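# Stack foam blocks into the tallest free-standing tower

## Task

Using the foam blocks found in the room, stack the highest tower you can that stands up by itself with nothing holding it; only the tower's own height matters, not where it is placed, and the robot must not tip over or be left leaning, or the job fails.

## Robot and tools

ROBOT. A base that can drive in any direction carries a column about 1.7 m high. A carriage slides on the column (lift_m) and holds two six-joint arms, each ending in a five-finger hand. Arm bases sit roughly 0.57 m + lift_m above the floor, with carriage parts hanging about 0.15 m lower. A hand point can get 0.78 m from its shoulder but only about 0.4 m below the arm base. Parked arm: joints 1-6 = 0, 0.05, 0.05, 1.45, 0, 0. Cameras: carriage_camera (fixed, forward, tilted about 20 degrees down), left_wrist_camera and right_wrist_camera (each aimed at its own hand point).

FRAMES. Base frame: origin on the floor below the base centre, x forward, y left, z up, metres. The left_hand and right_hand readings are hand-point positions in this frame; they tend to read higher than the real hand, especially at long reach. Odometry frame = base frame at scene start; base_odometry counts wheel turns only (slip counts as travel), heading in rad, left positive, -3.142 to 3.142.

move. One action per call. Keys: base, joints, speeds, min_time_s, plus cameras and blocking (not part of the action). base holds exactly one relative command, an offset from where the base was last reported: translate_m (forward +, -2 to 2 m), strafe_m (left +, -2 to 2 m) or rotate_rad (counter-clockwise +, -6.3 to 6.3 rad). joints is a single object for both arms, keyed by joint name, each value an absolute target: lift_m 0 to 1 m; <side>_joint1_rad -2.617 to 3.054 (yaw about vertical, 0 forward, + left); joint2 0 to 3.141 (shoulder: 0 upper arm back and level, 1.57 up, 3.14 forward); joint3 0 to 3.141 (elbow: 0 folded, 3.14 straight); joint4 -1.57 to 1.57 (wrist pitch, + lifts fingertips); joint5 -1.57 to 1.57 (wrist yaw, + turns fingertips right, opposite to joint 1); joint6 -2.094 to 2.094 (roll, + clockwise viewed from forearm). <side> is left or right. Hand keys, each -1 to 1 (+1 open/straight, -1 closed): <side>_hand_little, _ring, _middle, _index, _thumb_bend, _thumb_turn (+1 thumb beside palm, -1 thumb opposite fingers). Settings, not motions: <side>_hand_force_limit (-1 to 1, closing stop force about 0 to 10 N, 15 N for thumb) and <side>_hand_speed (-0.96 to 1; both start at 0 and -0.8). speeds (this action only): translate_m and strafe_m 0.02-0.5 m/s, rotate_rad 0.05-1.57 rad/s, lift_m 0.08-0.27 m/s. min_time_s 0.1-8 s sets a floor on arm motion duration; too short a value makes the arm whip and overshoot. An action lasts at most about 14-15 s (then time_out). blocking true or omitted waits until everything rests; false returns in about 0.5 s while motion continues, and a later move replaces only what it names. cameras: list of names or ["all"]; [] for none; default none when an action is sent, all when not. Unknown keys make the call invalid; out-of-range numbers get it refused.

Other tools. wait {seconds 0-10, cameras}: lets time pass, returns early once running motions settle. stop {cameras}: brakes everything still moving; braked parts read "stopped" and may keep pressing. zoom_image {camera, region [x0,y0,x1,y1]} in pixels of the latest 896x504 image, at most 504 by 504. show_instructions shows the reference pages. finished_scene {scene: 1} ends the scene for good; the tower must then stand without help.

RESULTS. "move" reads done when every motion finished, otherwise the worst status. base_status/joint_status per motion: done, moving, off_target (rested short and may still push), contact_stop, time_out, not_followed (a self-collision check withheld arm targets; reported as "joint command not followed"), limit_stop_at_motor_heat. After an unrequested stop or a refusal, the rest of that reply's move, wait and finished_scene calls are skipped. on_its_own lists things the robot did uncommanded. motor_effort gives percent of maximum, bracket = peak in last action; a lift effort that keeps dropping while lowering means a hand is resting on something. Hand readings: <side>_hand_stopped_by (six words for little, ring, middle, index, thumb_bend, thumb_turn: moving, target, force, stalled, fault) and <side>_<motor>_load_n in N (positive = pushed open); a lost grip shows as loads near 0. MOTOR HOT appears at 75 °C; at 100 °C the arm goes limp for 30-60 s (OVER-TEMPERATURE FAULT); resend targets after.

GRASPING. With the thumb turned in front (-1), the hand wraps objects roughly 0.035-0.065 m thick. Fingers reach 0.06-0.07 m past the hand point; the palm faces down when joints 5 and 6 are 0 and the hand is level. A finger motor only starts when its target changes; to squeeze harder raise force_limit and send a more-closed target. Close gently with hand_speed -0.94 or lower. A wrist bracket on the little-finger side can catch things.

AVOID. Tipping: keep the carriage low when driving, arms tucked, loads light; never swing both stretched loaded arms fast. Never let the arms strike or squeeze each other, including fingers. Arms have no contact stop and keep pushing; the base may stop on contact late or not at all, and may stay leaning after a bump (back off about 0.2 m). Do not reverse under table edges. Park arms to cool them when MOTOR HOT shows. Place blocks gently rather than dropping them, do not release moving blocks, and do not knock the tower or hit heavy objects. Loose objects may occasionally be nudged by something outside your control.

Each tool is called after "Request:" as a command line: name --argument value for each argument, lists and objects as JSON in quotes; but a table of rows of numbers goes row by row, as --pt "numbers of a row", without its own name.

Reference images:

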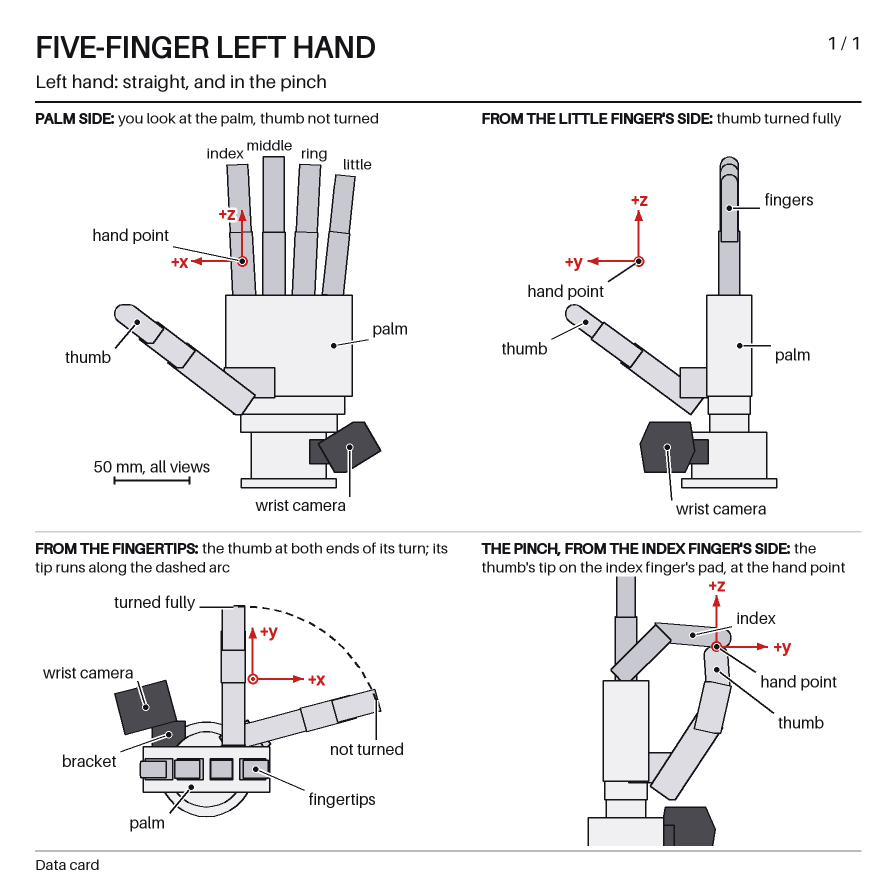

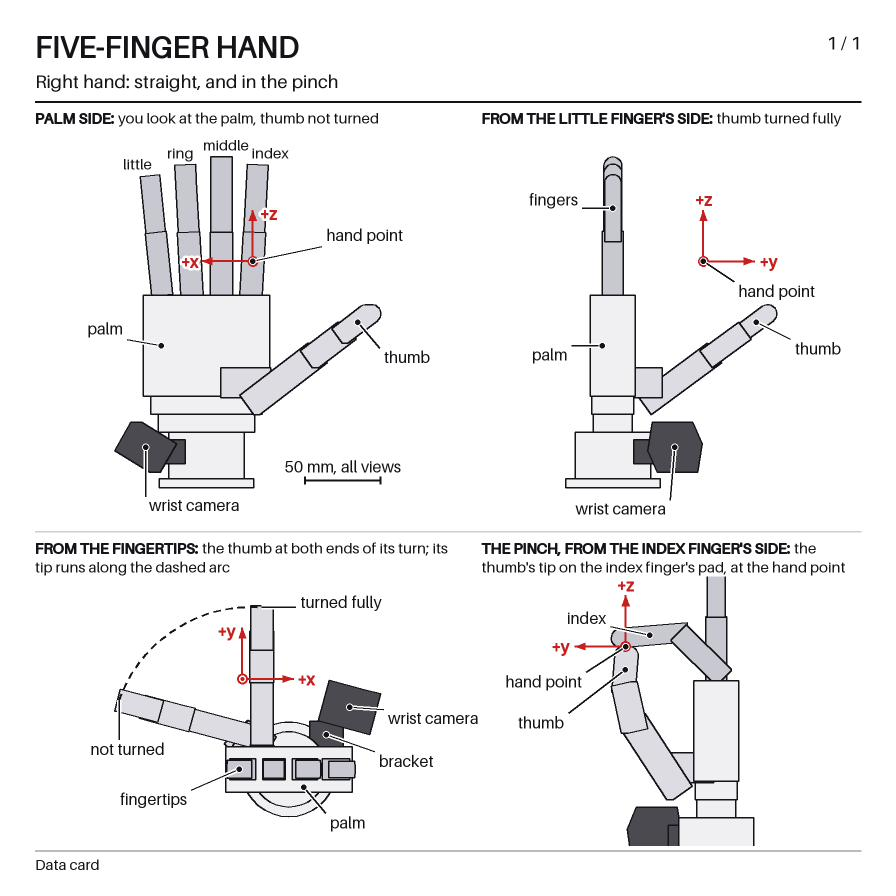

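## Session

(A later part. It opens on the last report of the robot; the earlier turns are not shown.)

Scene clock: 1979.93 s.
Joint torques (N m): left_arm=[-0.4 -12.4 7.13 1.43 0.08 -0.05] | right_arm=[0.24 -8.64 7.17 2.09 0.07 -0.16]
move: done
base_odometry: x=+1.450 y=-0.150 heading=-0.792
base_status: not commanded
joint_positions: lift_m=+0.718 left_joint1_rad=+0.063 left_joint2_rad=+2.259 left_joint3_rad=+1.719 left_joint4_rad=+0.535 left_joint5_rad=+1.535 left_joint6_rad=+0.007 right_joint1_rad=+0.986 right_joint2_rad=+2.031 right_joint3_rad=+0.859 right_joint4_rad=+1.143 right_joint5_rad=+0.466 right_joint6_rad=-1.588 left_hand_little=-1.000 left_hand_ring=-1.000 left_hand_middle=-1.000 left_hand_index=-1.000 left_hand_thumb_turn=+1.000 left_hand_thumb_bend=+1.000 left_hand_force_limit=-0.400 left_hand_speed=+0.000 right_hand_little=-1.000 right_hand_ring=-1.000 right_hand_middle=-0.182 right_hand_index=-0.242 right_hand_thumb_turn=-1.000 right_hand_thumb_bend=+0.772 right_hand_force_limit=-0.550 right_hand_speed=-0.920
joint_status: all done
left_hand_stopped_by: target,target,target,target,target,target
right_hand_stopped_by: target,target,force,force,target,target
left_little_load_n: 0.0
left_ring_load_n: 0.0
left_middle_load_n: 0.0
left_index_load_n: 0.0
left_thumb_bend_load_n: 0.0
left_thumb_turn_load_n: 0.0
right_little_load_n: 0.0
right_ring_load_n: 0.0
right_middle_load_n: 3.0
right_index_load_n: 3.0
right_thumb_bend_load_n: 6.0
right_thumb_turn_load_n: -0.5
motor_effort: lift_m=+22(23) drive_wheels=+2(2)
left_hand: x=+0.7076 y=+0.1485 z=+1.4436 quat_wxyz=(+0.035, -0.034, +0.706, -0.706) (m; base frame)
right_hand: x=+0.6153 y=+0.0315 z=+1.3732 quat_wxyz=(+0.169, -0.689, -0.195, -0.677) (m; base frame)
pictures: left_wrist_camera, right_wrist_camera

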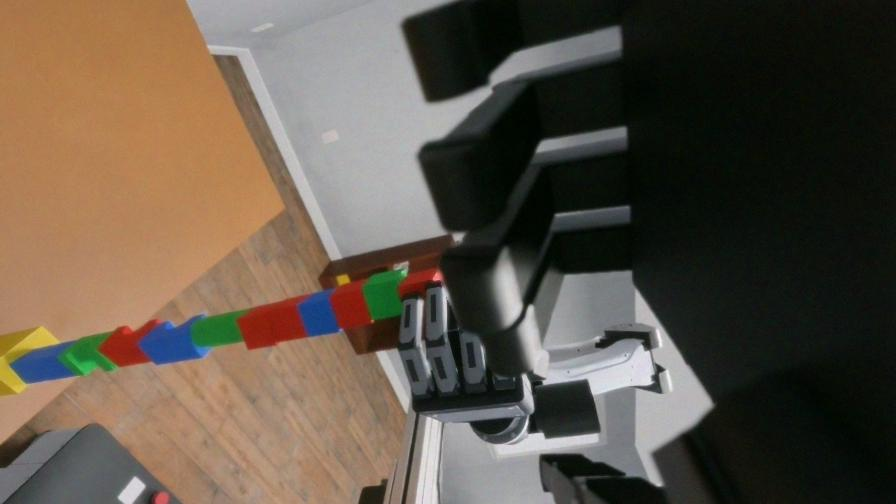

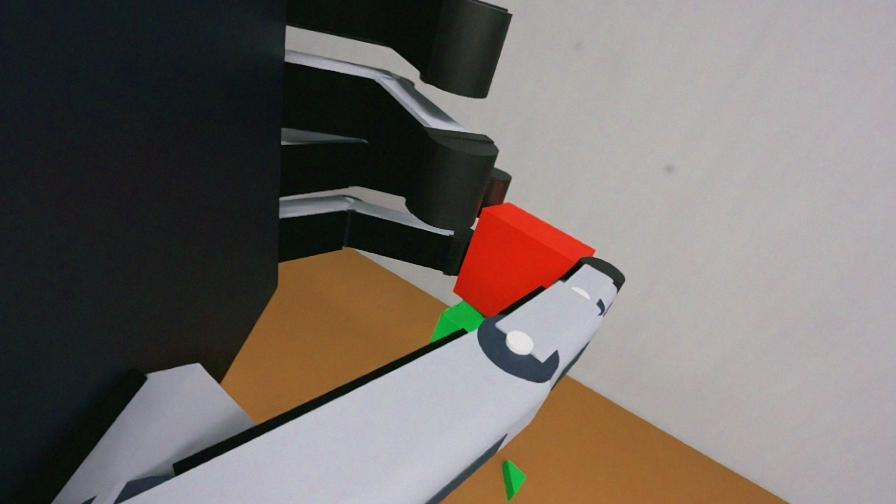

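Request:
wait --seconds 1 --cameras '["right_wrist_camera", "left_wrist_camera"]'

Request:
zoom_image --camera "left_wrist_camera" --region '[350, 250, 450, 340]'

Request:
zoom_image --camera "right_wrist_camera" --region '[370, 190, 620, 380]'

Scene clock: 1983.03 s.
Joint torques (N m): left_arm=[-0.4 -12.42 7.08 1.4 0.09 -0.06] | right_arm=[0.27 -8.64 7.17 2.05 0.1 -0.15]
base_odometry: x=+1.450 y=-0.150 heading=-0.792
base_status: not commanded
joint_positions: lift_m=+0.718 left_joint1_rad=+0.063 left_joint2_rad=+2.259 left_joint3_rad=+1.719 left_joint4_rad=+0.535 left_joint5_rad=+1.535 left_joint6_rad=+0.007 right_joint1_rad=+0.986 right_joint2_rad=+2.031 right_joint3_rad=+0.859 right_joint4_rad=+1.143 right_joint5_rad=+0.466 right_joint6_rad=-1.588 left_hand_little=-1.000 left_hand_ring=-1.000 left_hand_middle=-1.000 left_hand_index=-1.000 left_hand_thumb_turn=+1.000 left_hand_thumb_bend=+1.000 left_hand_force_limit=-0.400 left_hand_speed=+0.000 right_hand_little=-1.000 right_hand_ring=-1.000 right_hand_middle=-0.182 right_hand_index=-0.242 right_hand_thumb_turn=-1.000 right_hand_thumb_bend=+0.772 right_hand_force_limit=-0.550 right_hand_speed=-0.920
joint_status: all done
left_hand_stopped_by: target,target,target,target,target,target
right_hand_stopped_by: target,target,force,force,target,target
left_little_load_n: 0.0
left_ring_load_n: 0.0
left_middle_load_n: 0.0
left_index_load_n: 0.0
left_thumb_bend_load_n: 0.0
left_thumb_turn_load_n: -0.5
right_little_load_n: 0.0
right_ring_load_n: 0.0
right_middle_load_n: 3.0
right_index_load_n: 3.0
right_thumb_bend_load_n: 6.0
right_thumb_turn_load_n: 0.0
motor_effort: lift_m=+22(23) drive_wheels=+2(2)
left_hand: x=+0.7076 y=+0.1485 z=+1.4436 quat_wxyz=(+0.035, -0.034, +0.706, -0.706) (m; base frame)
right_hand: x=+0.6153 y=+0.0315 z=+1.3732 quat_wxyz=(+0.169, -0.689, -0.195, -0.677) (m; base frame)
wait: 1.00 s; at rest from the start
pictures: left_wrist_camera, right_wrist_camera

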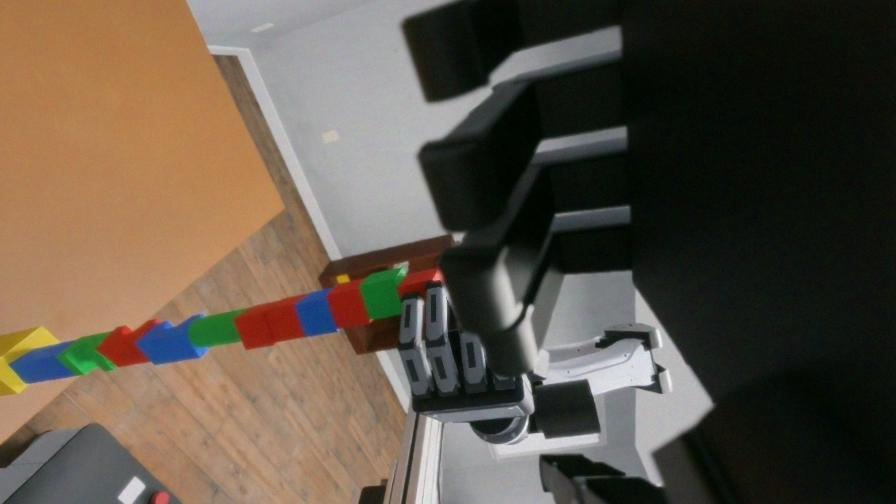

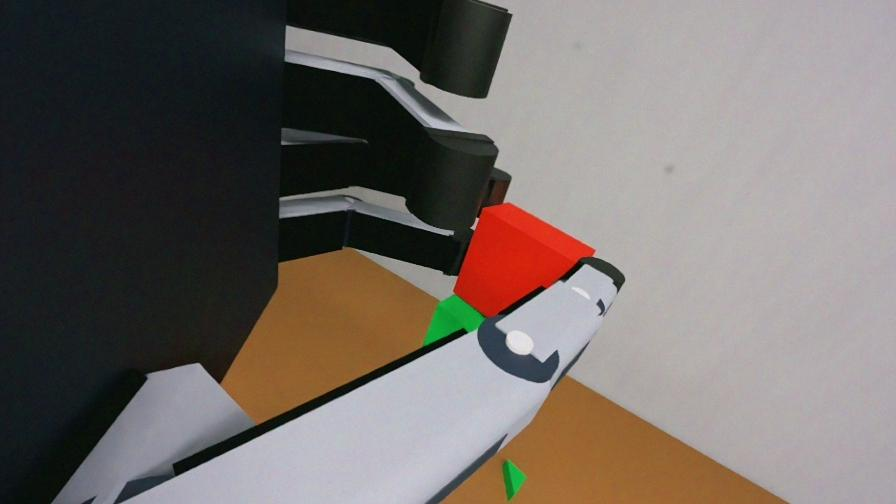

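Scaled by 5.040 from the camera's 896x504 image, which has a finer 1280x720 frame.

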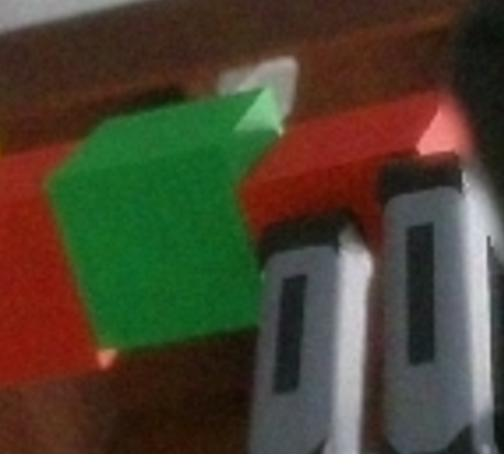

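Scaled by 2.016 from the camera's 896x504 image, which has a finer 1280x720 frame.

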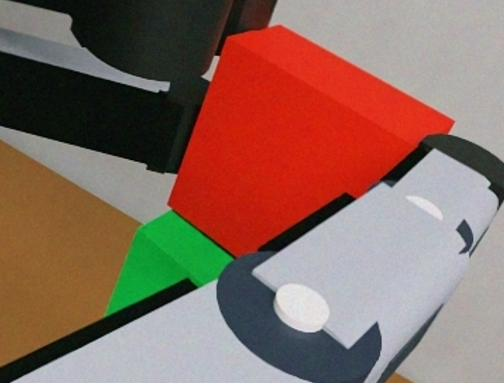

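Request:
move --joints '{"right_hand_speed": -0.93, "right_hand_index": -0.19, "right_hand_middle": -0.132, "right_hand_thumb_bend": 0.84}' --cameras '["right_wrist_camera", "left_wrist_camera"]'

Request:
zoom_image --camera "left_wrist_camera" --region '[350, 250, 450, 340]'

Request:
zoom_image --camera "right_wrist_camera" --region '[370, 190, 620, 380]'

Scene clock: 1986.27 s.
Joint torques (N m): left_arm=[-0.42 -12.41 7.09 1.4 0.08 -0.06] | right_arm=[0.28 -8.73 7.12 2.05 0.08 -0.16]
move: done
base_odometry: x=+1.450 y=-0.150 heading=-0.792
base_status: not commanded
joint_positions: lift_m=+0.718 left_joint1_rad=+0.063 left_joint2_rad=+2.259 left_joint3_rad=+1.719 left_joint4_rad=+0.535 left_joint5_rad=+1.535 left_joint6_rad=+0.007 right_joint1_rad=+0.986 right_joint2_rad=+2.031 right_joint3_rad=+0.859 right_joint4_rad=+1.143 right_joint5_rad=+0.466 right_joint6_rad=-1.588 left_hand_little=-1.000 left_hand_ring=-1.000 left_hand_middle=-1.000 left_hand_index=-1.000 left_hand_thumb_turn=+1.000 left_hand_thumb_bend=+1.000 left_hand_force_limit=-0.400 left_hand_speed=+0.000 right_hand_little=-1.000 right_hand_ring=-1.000 right_hand_middle=-0.132 right_hand_index=-0.190 right_hand_thumb_turn=-1.000 right_hand_thumb_bend=+0.840 right_hand_force_limit=-0.550 right_hand_speed=-0.930
joint_status: all done
left_hand_stopped_by: target,target,target,target,target,target
right_hand_stopped_by: target,target,target,target,target,target
left_little_load_n: 0.0
left_ring_load_n: 0.0
left_middle_load_n: 0.0
left_index_load_n: 0.0
left_thumb_bend_load_n: 0.0
left_thumb_turn_load_n: 0.0
right_little_load_n: 0.0
right_ring_load_n: 0.0
right_middle_load_n: 0.0
right_index_load_n: 0.0
right_thumb_bend_load_n: 0.0
right_thumb_turn_load_n: 0.5
motor_effort: lift_m=+21(23) drive_wheels=+2(2)
left_hand: x=+0.7076 y=+0.1485 z=+1.4436 quat_wxyz=(+0.035, -0.034, +0.706, -0.706) (m; base frame)
right_hand: x=+0.6153 y=+0.0315 z=+1.3732 quat_wxyz=(+0.169, -0.689, -0.195, -0.677) (m; base frame)
pictures: left_wrist_camera, right_wrist_camera

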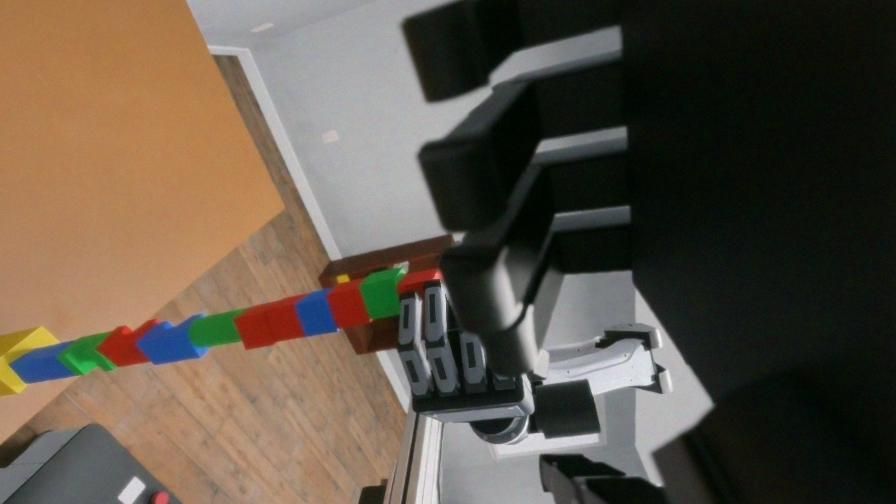

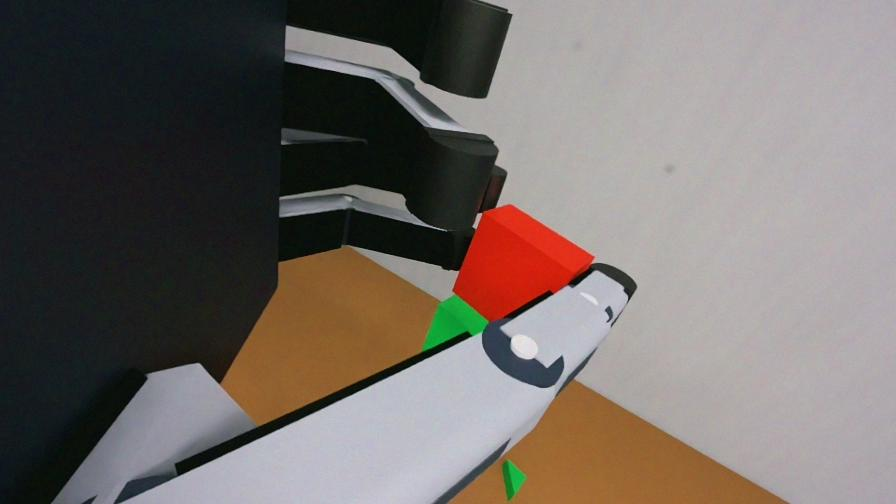

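Scaled by 5.040 from the camera's 896x504 image, which has a finer 1280x720 frame.

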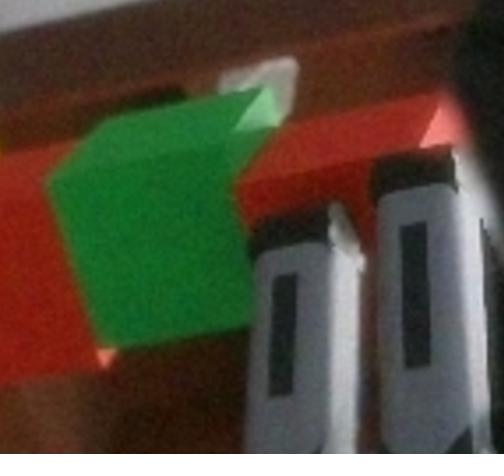

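Scaled by 2.016 from the camera's 896x504 image, which has a finer 1280x720 frame.

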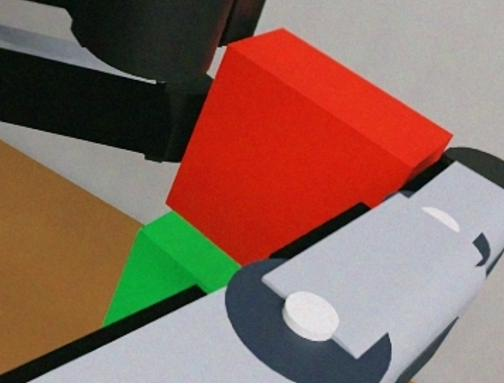

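Request:
move --joints '{"right_hand_speed": -0.85, "right_hand_index": -0.08, "right_hand_middle": -0.03, "right_hand_thumb_bend": 1.0}' --cameras '["right_wrist_camera", "left_wrist_camera"]'

Request:
zoom_image --camera "left_wrist_camera" --region '[350, 250, 450, 340]'

Request:
zoom_image --camera "right_wrist_camera" --region '[370, 190, 620, 380]'

Scene clock: 1988.53 s.
Joint torques (N m): left_arm=[-0.4 -12.4 7.09 1.4 0.08 -0.05] | right_arm=[0.2 -8.57 7.08 2.04 0.09 -0.16]
move: done
base_odometry: x=+1.450 y=-0.150 heading=-0.792
base_status: not commanded
joint_positions: lift_m=+0.718 left_joint1_rad=+0.063 left_joint2_rad=+2.259 left_joint3_rad=+1.719 left_joint4_rad=+0.535 left_joint5_rad=+1.535 left_joint6_rad=+0.007 right_joint1_rad=+0.986 right_joint2_rad=+2.031 right_joint3_rad=+0.859 right_joint4_rad=+1.143 right_joint5_rad=+0.466 right_joint6_rad=-1.588 left_hand_little=-1.000 left_hand_ring=-1.000 left_hand_middle=-1.000 left_hand_index=-1.000 left_hand_thumb_turn=+1.000 left_hand_thumb_bend=+1.000 left_hand_force_limit=-0.400 left_hand_speed=+0.000 right_hand_little=-1.000 right_hand_ring=-1.000 right_hand_middle=-0.030 right_hand_index=-0.080 right_hand_thumb_turn=-1.000 right_hand_thumb_bend=+1.000 right_hand_force_limit=-0.550 right_hand_speed=-0.850
joint_status: all done
left_hand_stopped_by: target,target,target,target,target,target
right_hand_stopped_by: target,target,target,target,target,target
left_little_load_n: 0.0
left_ring_load_n: 0.0
left_middle_load_n: 0.0
left_index_load_n: 0.0
left_thumb_bend_load_n: 0.0
left_thumb_turn_load_n: -0.5
right_little_load_n: 0.0
right_ring_load_n: 0.0
right_middle_load_n: 0.0
right_index_load_n: 0.0
right_thumb_bend_load_n: 0.0
right_thumb_turn_load_n: 0.5
motor_effort: lift_m=+21(23) drive_wheels=+2(2)
left_hand: x=+0.7076 y=+0.1485 z=+1.4436 quat_wxyz=(+0.035, -0.034, +0.706, -0.706) (m; base frame)
right_hand: x=+0.6153 y=+0.0315 z=+1.3732 quat_wxyz=(+0.169, -0.689, -0.195, -0.677) (m; base frame)
pictures: left_wrist_camera, right_wrist_camera

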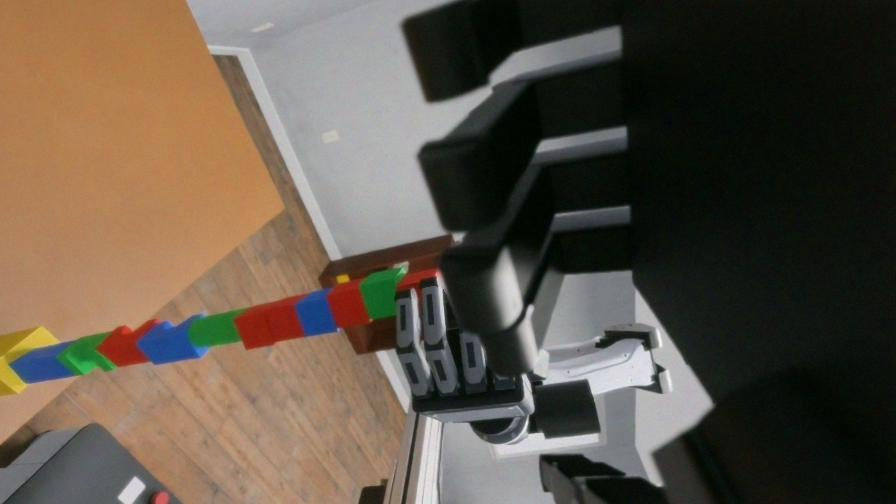

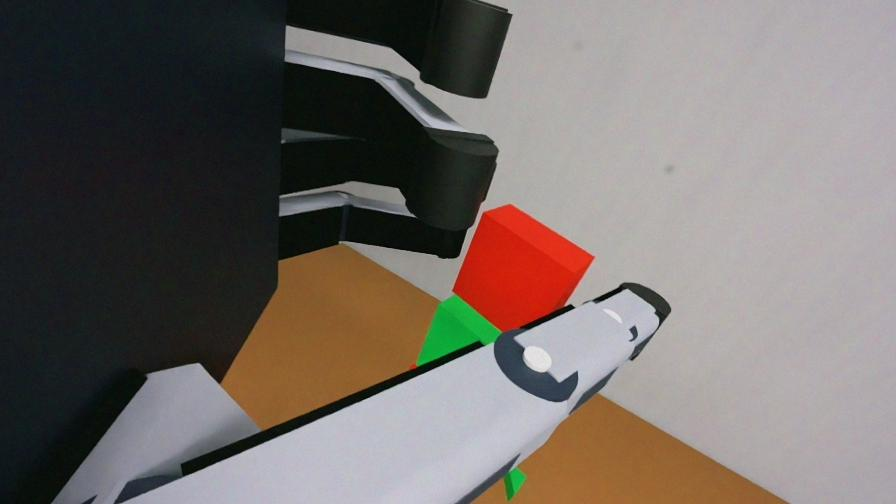

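Scaled by 5.040 from the camera's 896x504 image, which has a finer 1280x720 frame.

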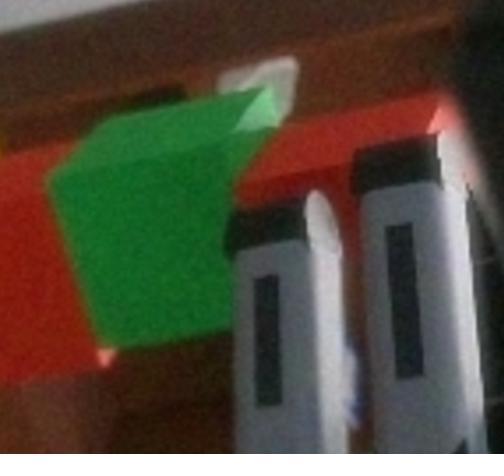

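Scaled by 2.016 from the camera's 896x504 image, which has a finer 1280x720 frame.

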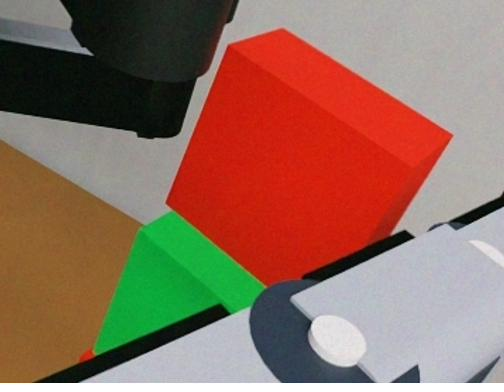

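Request:
move --joints '{"left_joint1_rad": 0.38, "left_joint2_rad": 2.263, "left_joint3_rad": 1.732, "left_joint4_rad": 0.531, "left_joint5_rad": 1.1, "left_joint6_rad": 0}' --min_time_s 1.5

Request:
move --joints '{"left_joint1_rad": 0.3, "left_joint2_rad": 1.4, "left_joint3_rad": 1.0, "left_joint4_rad": 0.4, "left_joint5_rad": 0.5, "left_joint6_rad": 0, "right_hand_speed": -0.7, "right_hand_index": 1, "right_hand_middle": 1}' --min_time_s 2

Request:
move --joints '{"left_joint1_rad": 0, "left_joint2_rad": 0.05, "left_joint3_rad": 0.05, "left_joint4_rad": 1.45, "left_joint5_rad": 0, "left_joint6_rad": 0}' --min_time_s 2 --cameras '["right_wrist_camera", "carriage_camera"]'

Scene clock: 1991.87 s.
Joint torques (N m): left_arm=[0.49 -12.75 7.41 1.79 -0.06 -0.05] | right_arm=[0.34 -8.73 7.15 2.04 0.09 -0.17]
move: done
base_odometry: x=+1.450 y=-0.150 heading=-0.792
base_status: not commanded
joint_positions: lift_m=+0.718 left_joint1_rad=+0.375 left_joint2_rad=+2.259 left_joint3_rad=+1.719 left_joint4_rad=+0.535 left_joint5_rad=+1.109 left_joint6_rad=+0.007 right_joint1_rad=+0.986 right_joint2_rad=+2.031 right_joint3_rad=+0.859 right_joint4_rad=+1.143 right_joint5_rad=+0.466 right_joint6_rad=-1.588 left_hand_little=-1.000 left_hand_ring=-1.000 left_hand_middle=-1.000 left_hand_index=-1.000 left_hand_thumb_turn=+1.000 left_hand_thumb_bend=+1.000 left_hand_force_limit=-0.400 left_hand_speed=+0.000 right_hand_little=-1.000 right_hand_ring=-1.000 right_hand_middle=-0.030 right_hand_index=-0.080 right_hand_thumb_turn=-1.000 right_hand_thumb_bend=+1.000 right_hand_force_limit=-0.550 right_hand_speed=-0.850
joint_status: all done
left_hand_stopped_by: target,target,target,target,target,target
right_hand_stopped_by: target,target,target,target,target,target
left_little_load_n: -0.5
left_ring_load_n: 0.0
left_middle_load_n: 0.0
left_index_load_n: 0.0
left_thumb_bend_load_n: 0.0
left_thumb_turn_load_n: -0.5
right_little_load_n: 0.0
right_ring_load_n: 0.0
right_middle_load_n: 0.0
right_index_load_n: 0.0
right_thumb_bend_load_n: 0.0
right_thumb_turn_load_n: 0.5
motor_effort: lift_m=+21(24) drive_wheels=+1(2)
left_hand: x=+0.8087 y=+0.3447 z=+1.4431 quat_wxyz=(+0.288, -0.287, +0.647, -0.645) (m; base frame)
right_hand: x=+0.6153 y=+0.0315 z=+1.3732 quat_wxyz=(+0.169, -0.689, -0.195, -0.677) (m; base frame)
pictures: none

Scene clock: 1994.17 s.
Joint torques (N m): left_arm=[-0.65 -7.76 5.46 2.06 -0.07 -0.05] | right_arm=[0.23 -8.72 7.12 2.06 0.07 -0.17]
move: done
base_odometry: x=+1.450 y=-0.150 heading=-0.792
base_status: not commanded
joint_positions: lift_m=+0.718 left_joint1_rad=+0.308 left_joint2_rad=+1.418 left_joint3_rad=+1.016 left_joint4_rad=+0.419 left_joint5_rad=+0.509 left_joint6_rad=+0.007 right_joint1_rad=+0.986 right_joint2_rad=+2.031 right_joint3_rad=+0.859 right_joint4_rad=+1.143 right_joint5_rad=+0.466 right_joint6_rad=-1.588 left_hand_little=-1.000 left_hand_ring=-1.000 left_hand_middle=-1.000 left_hand_index=-1.000 left_hand_thumb_turn=+1.000 left_hand_thumb_bend=+1.000 left_hand_force_limit=-0.400 left_hand_speed=+0.000 right_hand_little=-1.000 right_hand_ring=-1.000 right_hand_middle=+1.000 right_hand_index=+1.000 right_hand_thumb_turn=-1.000 right_hand_thumb_bend=+1.000 right_hand_force_limit=-0.550 right_hand_speed=-0.700
joint_status: all done
left_hand_stopped_by: target,target,target,target,target,target
right_hand_stopped_by: target,target,target,target,target,target
left_little_load_n: 0.0
left_ring_load_n: 0.0
left_middle_load_n: 0.0
left_index_load_n: 0.0
left_thumb_bend_load_n: 0.0
left_thumb_turn_load_n: -0.5
right_little_load_n: 0.0
right_ring_load_n: 0.0
right_middle_load_n: 0.0
right_index_load_n: 0.0
right_thumb_bend_load_n: 0.0
right_thumb_turn_load_n: 0.0
motor_effort: lift_m=+21(23) drive_wheels=+2(2)
left_hand: x=+0.6912 y=+0.3366 z=+1.5386 quat_wxyz=(+0.455, -0.440, +0.547, -0.548) (m; base frame)
right_hand: x=+0.6153 y=+0.0315 z=+1.3732 quat_wxyz=(+0.169, -0.689, -0.195, -0.677) (m; base frame)
pictures: none

Scene clock: 1996.53 s.
Joint torques (N m): left_arm=[-0.66 3.18 3.84 0.18 -0.08 -0.04] | right_arm=[0.29 -8.64 7.19 2.05 0.08 -0.17]
move: done
base_odometry: x=+1.450 y=-0.150 heading=-0.792
base_status: not commanded
joint_positions: lift_m=+0.718 left_joint1_rad=+0.008 left_joint2_rad=+0.058 left_joint3_rad=+0.063 left_joint4_rad=+1.437 left_joint5_rad=+0.008 left_joint6_rad=+0.007 right_joint1_rad=+0.986 right_joint2_rad=+2.031 right_joint3_rad=+0.859 right_joint4_rad=+1.143 right_joint5_rad=+0.466 right_joint6_rad=-1.588 left_hand_little=-1.000 left_hand_ring=-1.000 left_hand_middle=-1.000 left_hand_index=-1.000 left_hand_thumb_turn=+1.000 left_hand_thumb_bend=+1.000 left_hand_force_limit=-0.400 left_hand_speed=+0.000 right_hand_little=-1.000 right_hand_ring=-1.000 right_hand_middle=+1.000 right_hand_index=+1.000 right_hand_thumb_turn=-1.000 right_hand_thumb_bend=+1.000 right_hand_force_limit=-0.550 right_hand_speed=-0.700
joint_status: all done
left_hand_stopped_by: target,target,target,target,target,target
right_hand_stopped_by: target,target,target,target,target,target
left_little_load_n: -0.5
left_ring_load_n: -0.5
left_middle_load_n: 0.0
left_index_load_n: 0.0
left_thumb_bend_load_n: 0.0
left_thumb_turn_load_n: 0.0
right_little_load_n: 0.0
right_ring_load_n: 0.0
right_middle_load_n: 0.0
right_index_load_n: 0.0
right_thumb_bend_load_n: 0.0
right_thumb_turn_load_n: 0.0
motor_effort: lift_m=+21(24) drive_wheels=+1(2)
left_hand: x=+0.3132 y=+0.2821 z=+1.7096 quat_wxyz=(+0.711, -0.043, +0.048, -0.701) (m; base frame)
right_hand: x=+0.6153 y=+0.0315 z=+1.3732 quat_wxyz=(+0.169, -0.689, -0.195, -0.677) (m; base frame)
pictures: carriage_camera, right_wrist_camera

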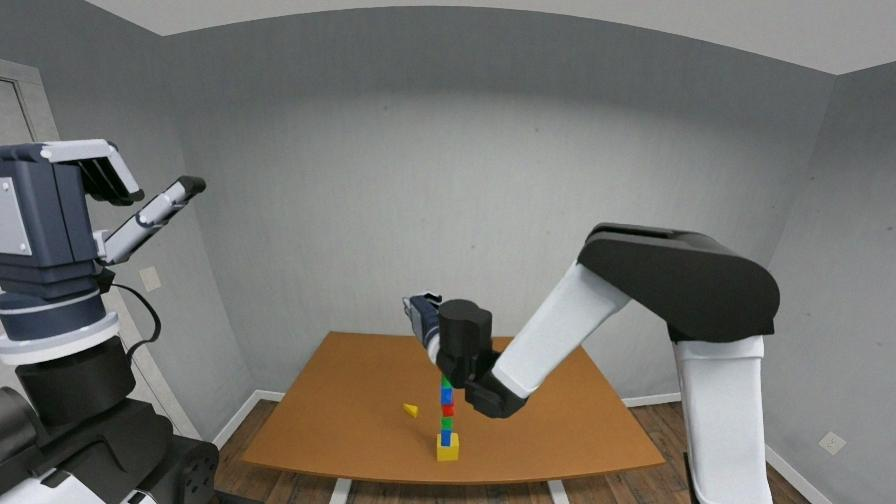

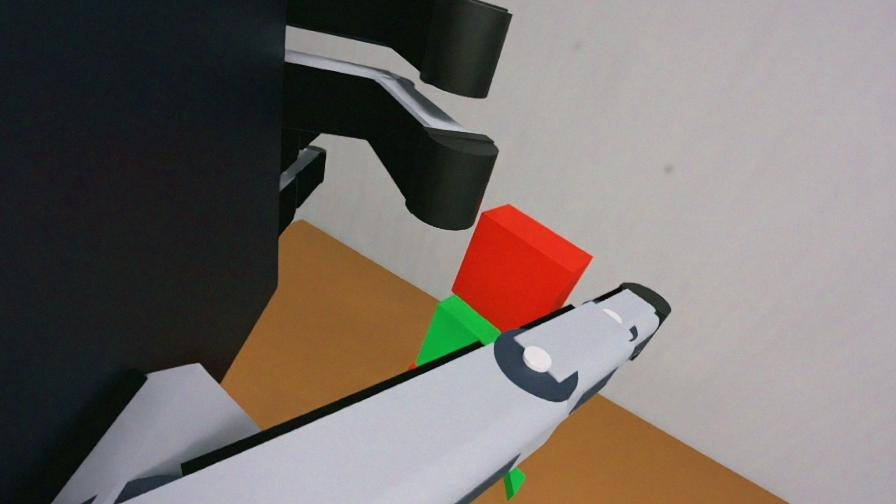

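Request:
move --base '{"translate_m": -0.13}' --speeds '{"translate_m": 0.05}' --cameras '["right_wrist_camera"]'

Request:
move --joints '{"lift_m": 0.92}'

Request:
move --joints '{"right_joint1_rad": 0.2, "right_joint2_rad": 1.4, "right_joint3_rad": 0.9, "right_joint4_rad": 0.5, "right_joint5_rad": 0, "right_joint6_rad": -1.0}' --min_time_s 2.5

Request:
move --joints '{"right_joint1_rad": 0, "right_joint2_rad": 0.05, "right_joint3_rad": 0.05, "right_joint4_rad": 1.45, "right_joint5_rad": 0, "right_joint6_rad": 0, "lift_m": 0.45}' --min_time_s 2 --cameras '["carriage_camera"]'

Request:
zoom_image --camera "carriage_camera" --region '[350, 100, 560, 420]'

Scene clock: 2000.93 s.
Joint torques (N m): left_arm=[-0.66 3.12 3.93 0.07 -0.08 -0.04] | right_arm=[-0.02 -8.65 7.13 2.08 0.08 -0.15]
move: done
base_odometry: x=+1.359 y=-0.058 heading=-0.792
base_status: done
joint_positions: lift_m=+0.718 left_joint1_rad=+0.008 left_joint2_rad=+0.058 left_joint3_rad=+0.062 left_joint4_rad=+1.446 left_joint5_rad=+0.007 left_joint6_rad=+0.007 right_joint1_rad=+0.990 right_joint2_rad=+2.031 right_joint3_rad=+0.859 right_joint4_rad=+1.143 right_joint5_rad=+0.466 right_joint6_rad=-1.588 left_hand_little=-1.000 left_hand_ring=-1.000 left_hand_middle=-1.000 left_hand_index=-1.000 left_hand_thumb_turn=+1.000 left_hand_thumb_bend=+1.000 left_hand_force_limit=-0.400 left_hand_speed=+0.000 right_hand_little=-1.000 right_hand_ring=-1.000 right_hand_middle=+1.000 right_hand_index=+1.000 right_hand_thumb_turn=-1.000 right_hand_thumb_bend=+1.000 right_hand_force_limit=-0.550 right_hand_speed=-0.700
joint_status: not commanded
left_hand_stopped_by: target,target,target,target,target,target
right_hand_stopped_by: target,target,target,target,target,target
left_little_load_n: 0.0
left_ring_load_n: 0.0
left_middle_load_n: 0.0
left_index_load_n: 0.0
left_thumb_bend_load_n: 0.0
left_thumb_turn_load_n: 0.0
right_little_load_n: 0.0
right_ring_load_n: 0.0
right_middle_load_n: 0.0
right_index_load_n: 0.0
right_thumb_bend_load_n: 0.0
right_thumb_turn_load_n: 0.5
motor_effort: lift_m=+21(23) drive_wheels=+0(6)
left_hand: x=+0.3113 y=+0.2823 z=+1.7100 quat_wxyz=(+0.711, -0.040, +0.045, -0.701) (m; base frame)
right_hand: x=+0.6141 y=+0.0328 z=+1.3732 quat_wxyz=(+0.170, -0.689, -0.196, -0.677) (m; base frame)
pictures: right_wrist_camera

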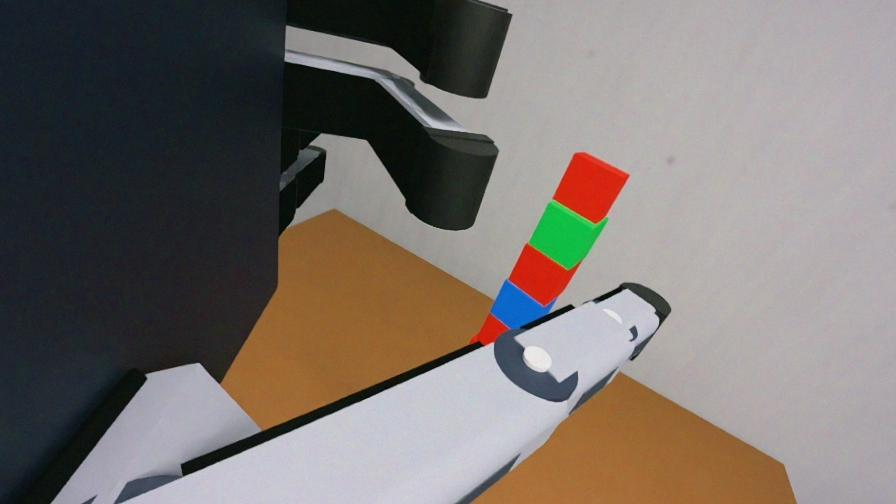

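Scene clock: 2002.27 s.
Joint torques (N m): left_arm=[-0.66 3.51 4.25 0.05 -0.07 -0.05] | right_arm=[0.05 -8.84 7.08 2.01 0.09 -0.17]
move: done
base_odometry: x=+1.359 y=-0.058 heading=-0.792
base_status: not commanded
joint_positions: lift_m=+0.920 left_joint1_rad=+0.008 left_joint2_rad=+0.055 left_joint3_rad=+0.058 left_joint4_rad=+1.446 left_joint5_rad=+0.007 left_joint6_rad=+0.007 right_joint1_rad=+0.990 right_joint2_rad=+2.033 right_joint3_rad=+0.861 right_joint4_rad=+1.147 right_joint5_rad=+0.466 right_joint6_rad=-1.588 left_hand_little=-1.000 left_hand_ring=-1.000 left_hand_middle=-1.000 left_hand_index=-1.000 left_hand_thumb_turn=+1.000 left_hand_thumb_bend=+1.000 left_hand_force_limit=-0.400 left_hand_speed=+0.000 right_hand_little=-1.000 right_hand_ring=-1.000 right_hand_middle=+1.000 right_hand_index=+1.000 right_hand_thumb_turn=-1.000 right_hand_thumb_bend=+1.000 right_hand_force_limit=-0.550 right_hand_speed=-0.700
joint_status: all done
left_hand_stopped_by: target,target,target,target,target,target
right_hand_stopped_by: target,target,target,target,target,target
left_little_load_n: 0.0
left_ring_load_n: 0.0
left_middle_load_n: 0.0
left_index_load_n: 0.0
left_thumb_bend_load_n: 0.0
left_thumb_turn_load_n: 0.0
right_little_load_n: 0.0
right_ring_load_n: 0.0
right_middle_load_n: 0.0
right_index_load_n: 0.5
right_thumb_bend_load_n: 0.0
right_thumb_turn_load_n: 0.5
motor_effort: lift_m=+26(32) drive_wheels=+0(3)
left_hand: x=+0.3112 y=+0.2823 z=+1.9106 quat_wxyz=(+0.711, -0.040, +0.045, -0.701) (m; base frame)
right_hand: x=+0.6144 y=+0.0331 z=+1.5752 quat_wxyz=(+0.171, -0.688, -0.195, -0.678) (m; base frame)
pictures: none

Scene clock: 2005.07 s.
Joint torques (N m): left_arm=[-0.68 3.51 4.26 0.06 -0.07 -0.04] | right_arm=[-1.01 -7.56 10.24 2.02 -0.11 -0.02]
move: done
base_odometry: x=+1.359 y=-0.058 heading=-0.792
base_status: not commanded
joint_positions: lift_m=+0.920 left_joint1_rad=+0.008 left_joint2_rad=+0.055 left_joint3_rad=+0.058 left_joint4_rad=+1.446 left_joint5_rad=+0.007 left_joint6_rad=+0.007 right_joint1_rad=+0.207 right_joint2_rad=+1.420 right_joint3_rad=+0.876 right_joint4_rad=+0.515 right_joint5_rad=+0.012 right_joint6_rad=-1.008 left_hand_little=-1.000 left_hand_ring=-1.000 left_hand_middle=-1.000 left_hand_index=-1.000 left_hand_thumb_turn=+1.000 left_hand_thumb_bend=+1.000 left_hand_force_limit=-0.400 left_hand_speed=+0.000 right_hand_little=-1.000 right_hand_ring=-1.000 right_hand_middle=+1.000 right_hand_index=+1.000 right_hand_thumb_turn=-1.000 right_hand_thumb_bend=+1.000 right_hand_force_limit=-0.550 right_hand_speed=-0.700
joint_status: all done
left_hand_stopped_by: target,target,target,target,target,target
right_hand_stopped_by: target,target,target,target,target,target
left_little_load_n: 0.0
left_ring_load_n: 0.0
left_middle_load_n: 0.0
left_index_load_n: 0.0
left_thumb_bend_load_n: 0.0
left_thumb_turn_load_n: 0.0
right_little_load_n: 0.0
right_ring_load_n: 0.0
right_middle_load_n: 0.0
right_index_load_n: -0.5
right_thumb_bend_load_n: 0.0
right_thumb_turn_load_n: 0.0
motor_effort: lift_m=+26(28) drive_wheels=+0(3)
left_hand: x=+0.3112 y=+0.2823 z=+1.9106 quat_wxyz=(+0.711, -0.040, +0.045, -0.701) (m; base frame)
right_hand: x=+0.7017 y=-0.2491 z=+1.6963 quat_wxyz=(+0.258, -0.705, +0.131, -0.647) (m; base frame)
pictures: none

Scene clock: 2007.47 s.
Joint torques (N m): left_arm=[-0.66 3.49 4.26 0.06 -0.07 -0.05] | right_arm=[-0.96 2.65 5.61 0.13 -0.1 0.01]
move: done
base_odometry: x=+1.359 y=-0.058 heading=-0.792
base_status: not commanded
joint_positions: lift_m=+0.450 left_joint1_rad=+0.008 left_joint2_rad=+0.055 left_joint3_rad=+0.058 left_joint4_rad=+1.446 left_joint5_rad=+0.006 left_joint6_rad=+0.007 right_joint1_rad=+0.007 right_joint2_rad=+0.054 right_joint3_rad=+0.052 right_joint4_rad=+1.437 right_joint5_rad=+0.009 right_joint6_rad=-0.009 left_hand_little=-1.000 left_hand_ring=-1.000 left_hand_middle=-1.000 left_hand_index=-1.000 left_hand_thumb_turn=+1.000 left_hand_thumb_bend=+1.000 left_hand_force_limit=-0.400 left_hand_speed=+0.000 right_hand_little=-1.000 right_hand_ring=-1.000 right_hand_middle=+1.000 right_hand_index=+1.000 right_hand_thumb_turn=-1.000 right_hand_thumb_bend=+1.000 right_hand_force_limit=-0.550 right_hand_speed=-0.700
joint_status: all done
left_hand_stopped_by: target,target,target,target,target,target
right_hand_stopped_by: target,target,target,target,target,target
left_little_load_n: 0.0
left_ring_load_n: 0.0
left_middle_load_n: -0.5
left_index_load_n: 0.0
left_thumb_bend_load_n: 0.0
left_thumb_turn_load_n: 0.0
right_little_load_n: 0.0
right_ring_load_n: 0.0
right_middle_load_n: 0.0
right_index_load_n: 0.0
right_thumb_bend_load_n: 0.0
right_thumb_turn_load_n: 0.0
motor_effort: lift_m=+23(26) drive_wheels=+0(3)
left_hand: x=+0.3112 y=+0.2825 z=+1.4409 quat_wxyz=(+0.711, -0.041, +0.045, -0.701) (m; base frame)
right_hand: x=+0.3149 y=-0.2840 z=+1.4386 quat_wxyz=(+0.705, -0.045, +0.051, -0.706) (m; base frame)
pictures: carriage_camera

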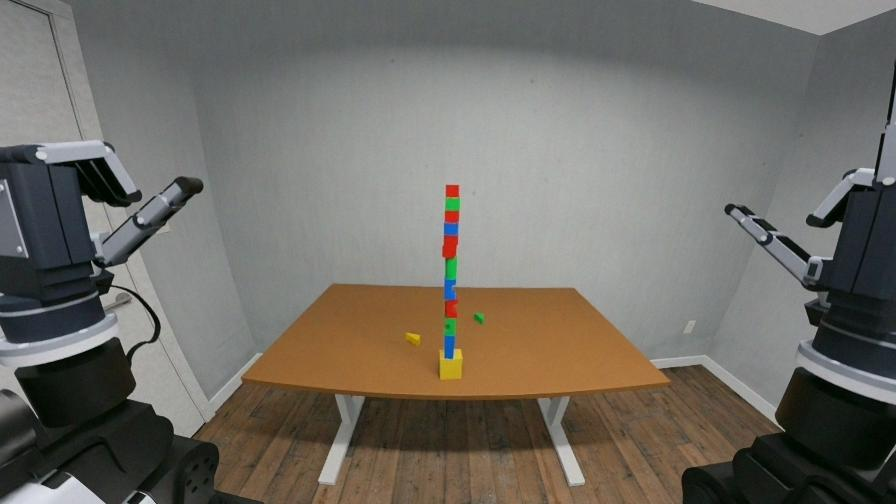

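Scaled by 1.575 from the camera's 896x504 image, which has a finer 1280x720 frame.

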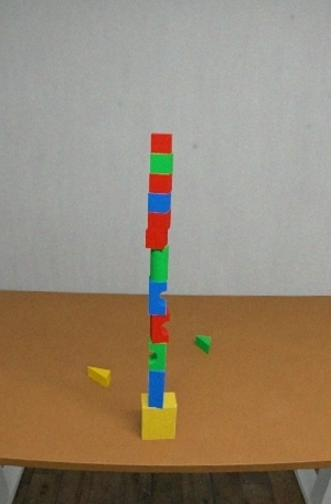

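Request:
zoom_image --camera "carriage_camera" --region '[395, 300, 505, 360]'

Scaled by 4.582 from the camera's 896x504 image, which has a finer 1280x720 frame.

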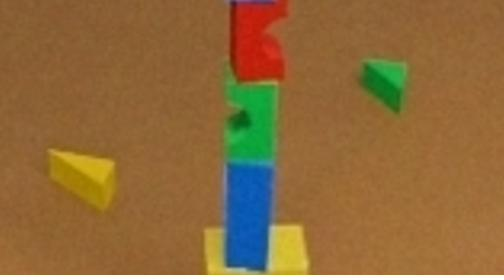

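Request:
move --base '{"translate_m": 0.33}' --speeds '{"translate_m": 0.15}' --joints '{"lift_m": 0.6}' --cameras '["carriage_camera"]'

Request:
zoom_image --camera "carriage_camera" --region '[370, 330, 550, 450]'

Scene clock: 2021.70 s.
Joint torques (N m): left_arm=[-0.68 3.75 4.23 0 -0.06 -0.04] | right_arm=[-1.01 2.78 5.57 -0.01 -0.11 -0.02]
move: done
base_odometry: x=+1.591 y=-0.292 heading=-0.791
base_status: done
joint_positions: lift_m=+0.600 left_joint1_rad=+0.008 left_joint2_rad=+0.054 left_joint3_rad=+0.058 left_joint4_rad=+1.449 left_joint5_rad=+0.006 left_joint6_rad=+0.007 right_joint1_rad=+0.007 right_joint2_rad=+0.053 right_joint3_rad=+0.052 right_joint4_rad=+1.447 right_joint5_rad=+0.008 right_joint6_rad=-0.006 left_hand_little=-1.000 left_hand_ring=-1.000 left_hand_middle=-1.000 left_hand_index=-1.000 left_hand_thumb_turn=+1.000 left_hand_thumb_bend=+1.000 left_hand_force_limit=-0.400 left_hand_speed=+0.000 right_hand_little=-1.000 right_hand_ring=-1.000 right_hand_middle=+1.000 right_hand_index=+1.000 right_hand_thumb_turn=-1.000 right_hand_thumb_bend=+1.000 right_hand_force_limit=-0.550 right_hand_speed=-0.700
joint_status: all done
left_hand_stopped_by: target,target,target,target,target,target
right_hand_stopped_by: target,target,target,target,target,target
left_little_load_n: 0.0
left_ring_load_n: -0.5
left_middle_load_n: 0.0
left_index_load_n: 0.0
left_thumb_bend_load_n: 0.0
left_thumb_turn_load_n: 0.0
right_little_load_n: 0.0
right_ring_load_n: 0.0
right_middle_load_n: 0.0
right_index_load_n: 0.0
right_thumb_bend_load_n: 0.0
right_thumb_turn_load_n: 0.0
motor_effort: lift_m=+27(33) drive_wheels=+1(8)
left_hand: x=+0.3102 y=+0.2825 z=+1.5909 quat_wxyz=(+0.711, -0.039, +0.044, -0.701) (m; base frame)
right_hand: x=+0.3119 y=-0.2838 z=+1.5892 quat_wxyz=(+0.706, -0.041, +0.047, -0.706) (m; base frame)
pictures: carriage_camera

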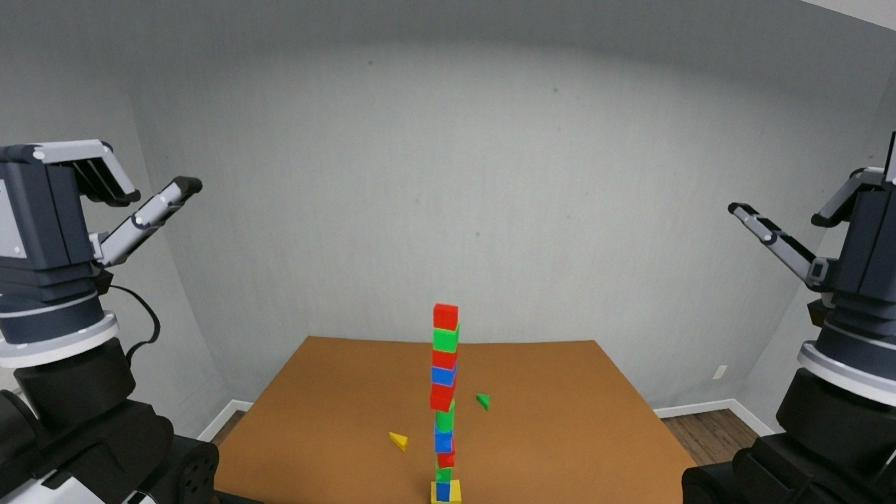

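Scaled by 2.800 from the camera's 896x504 image, which has a finer 1280x720 frame.

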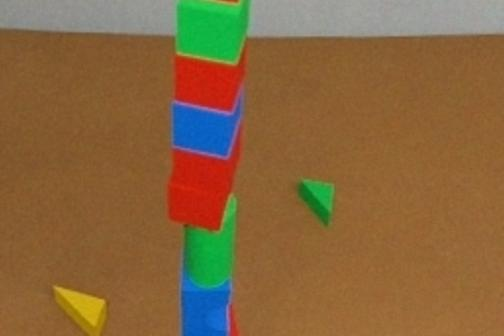

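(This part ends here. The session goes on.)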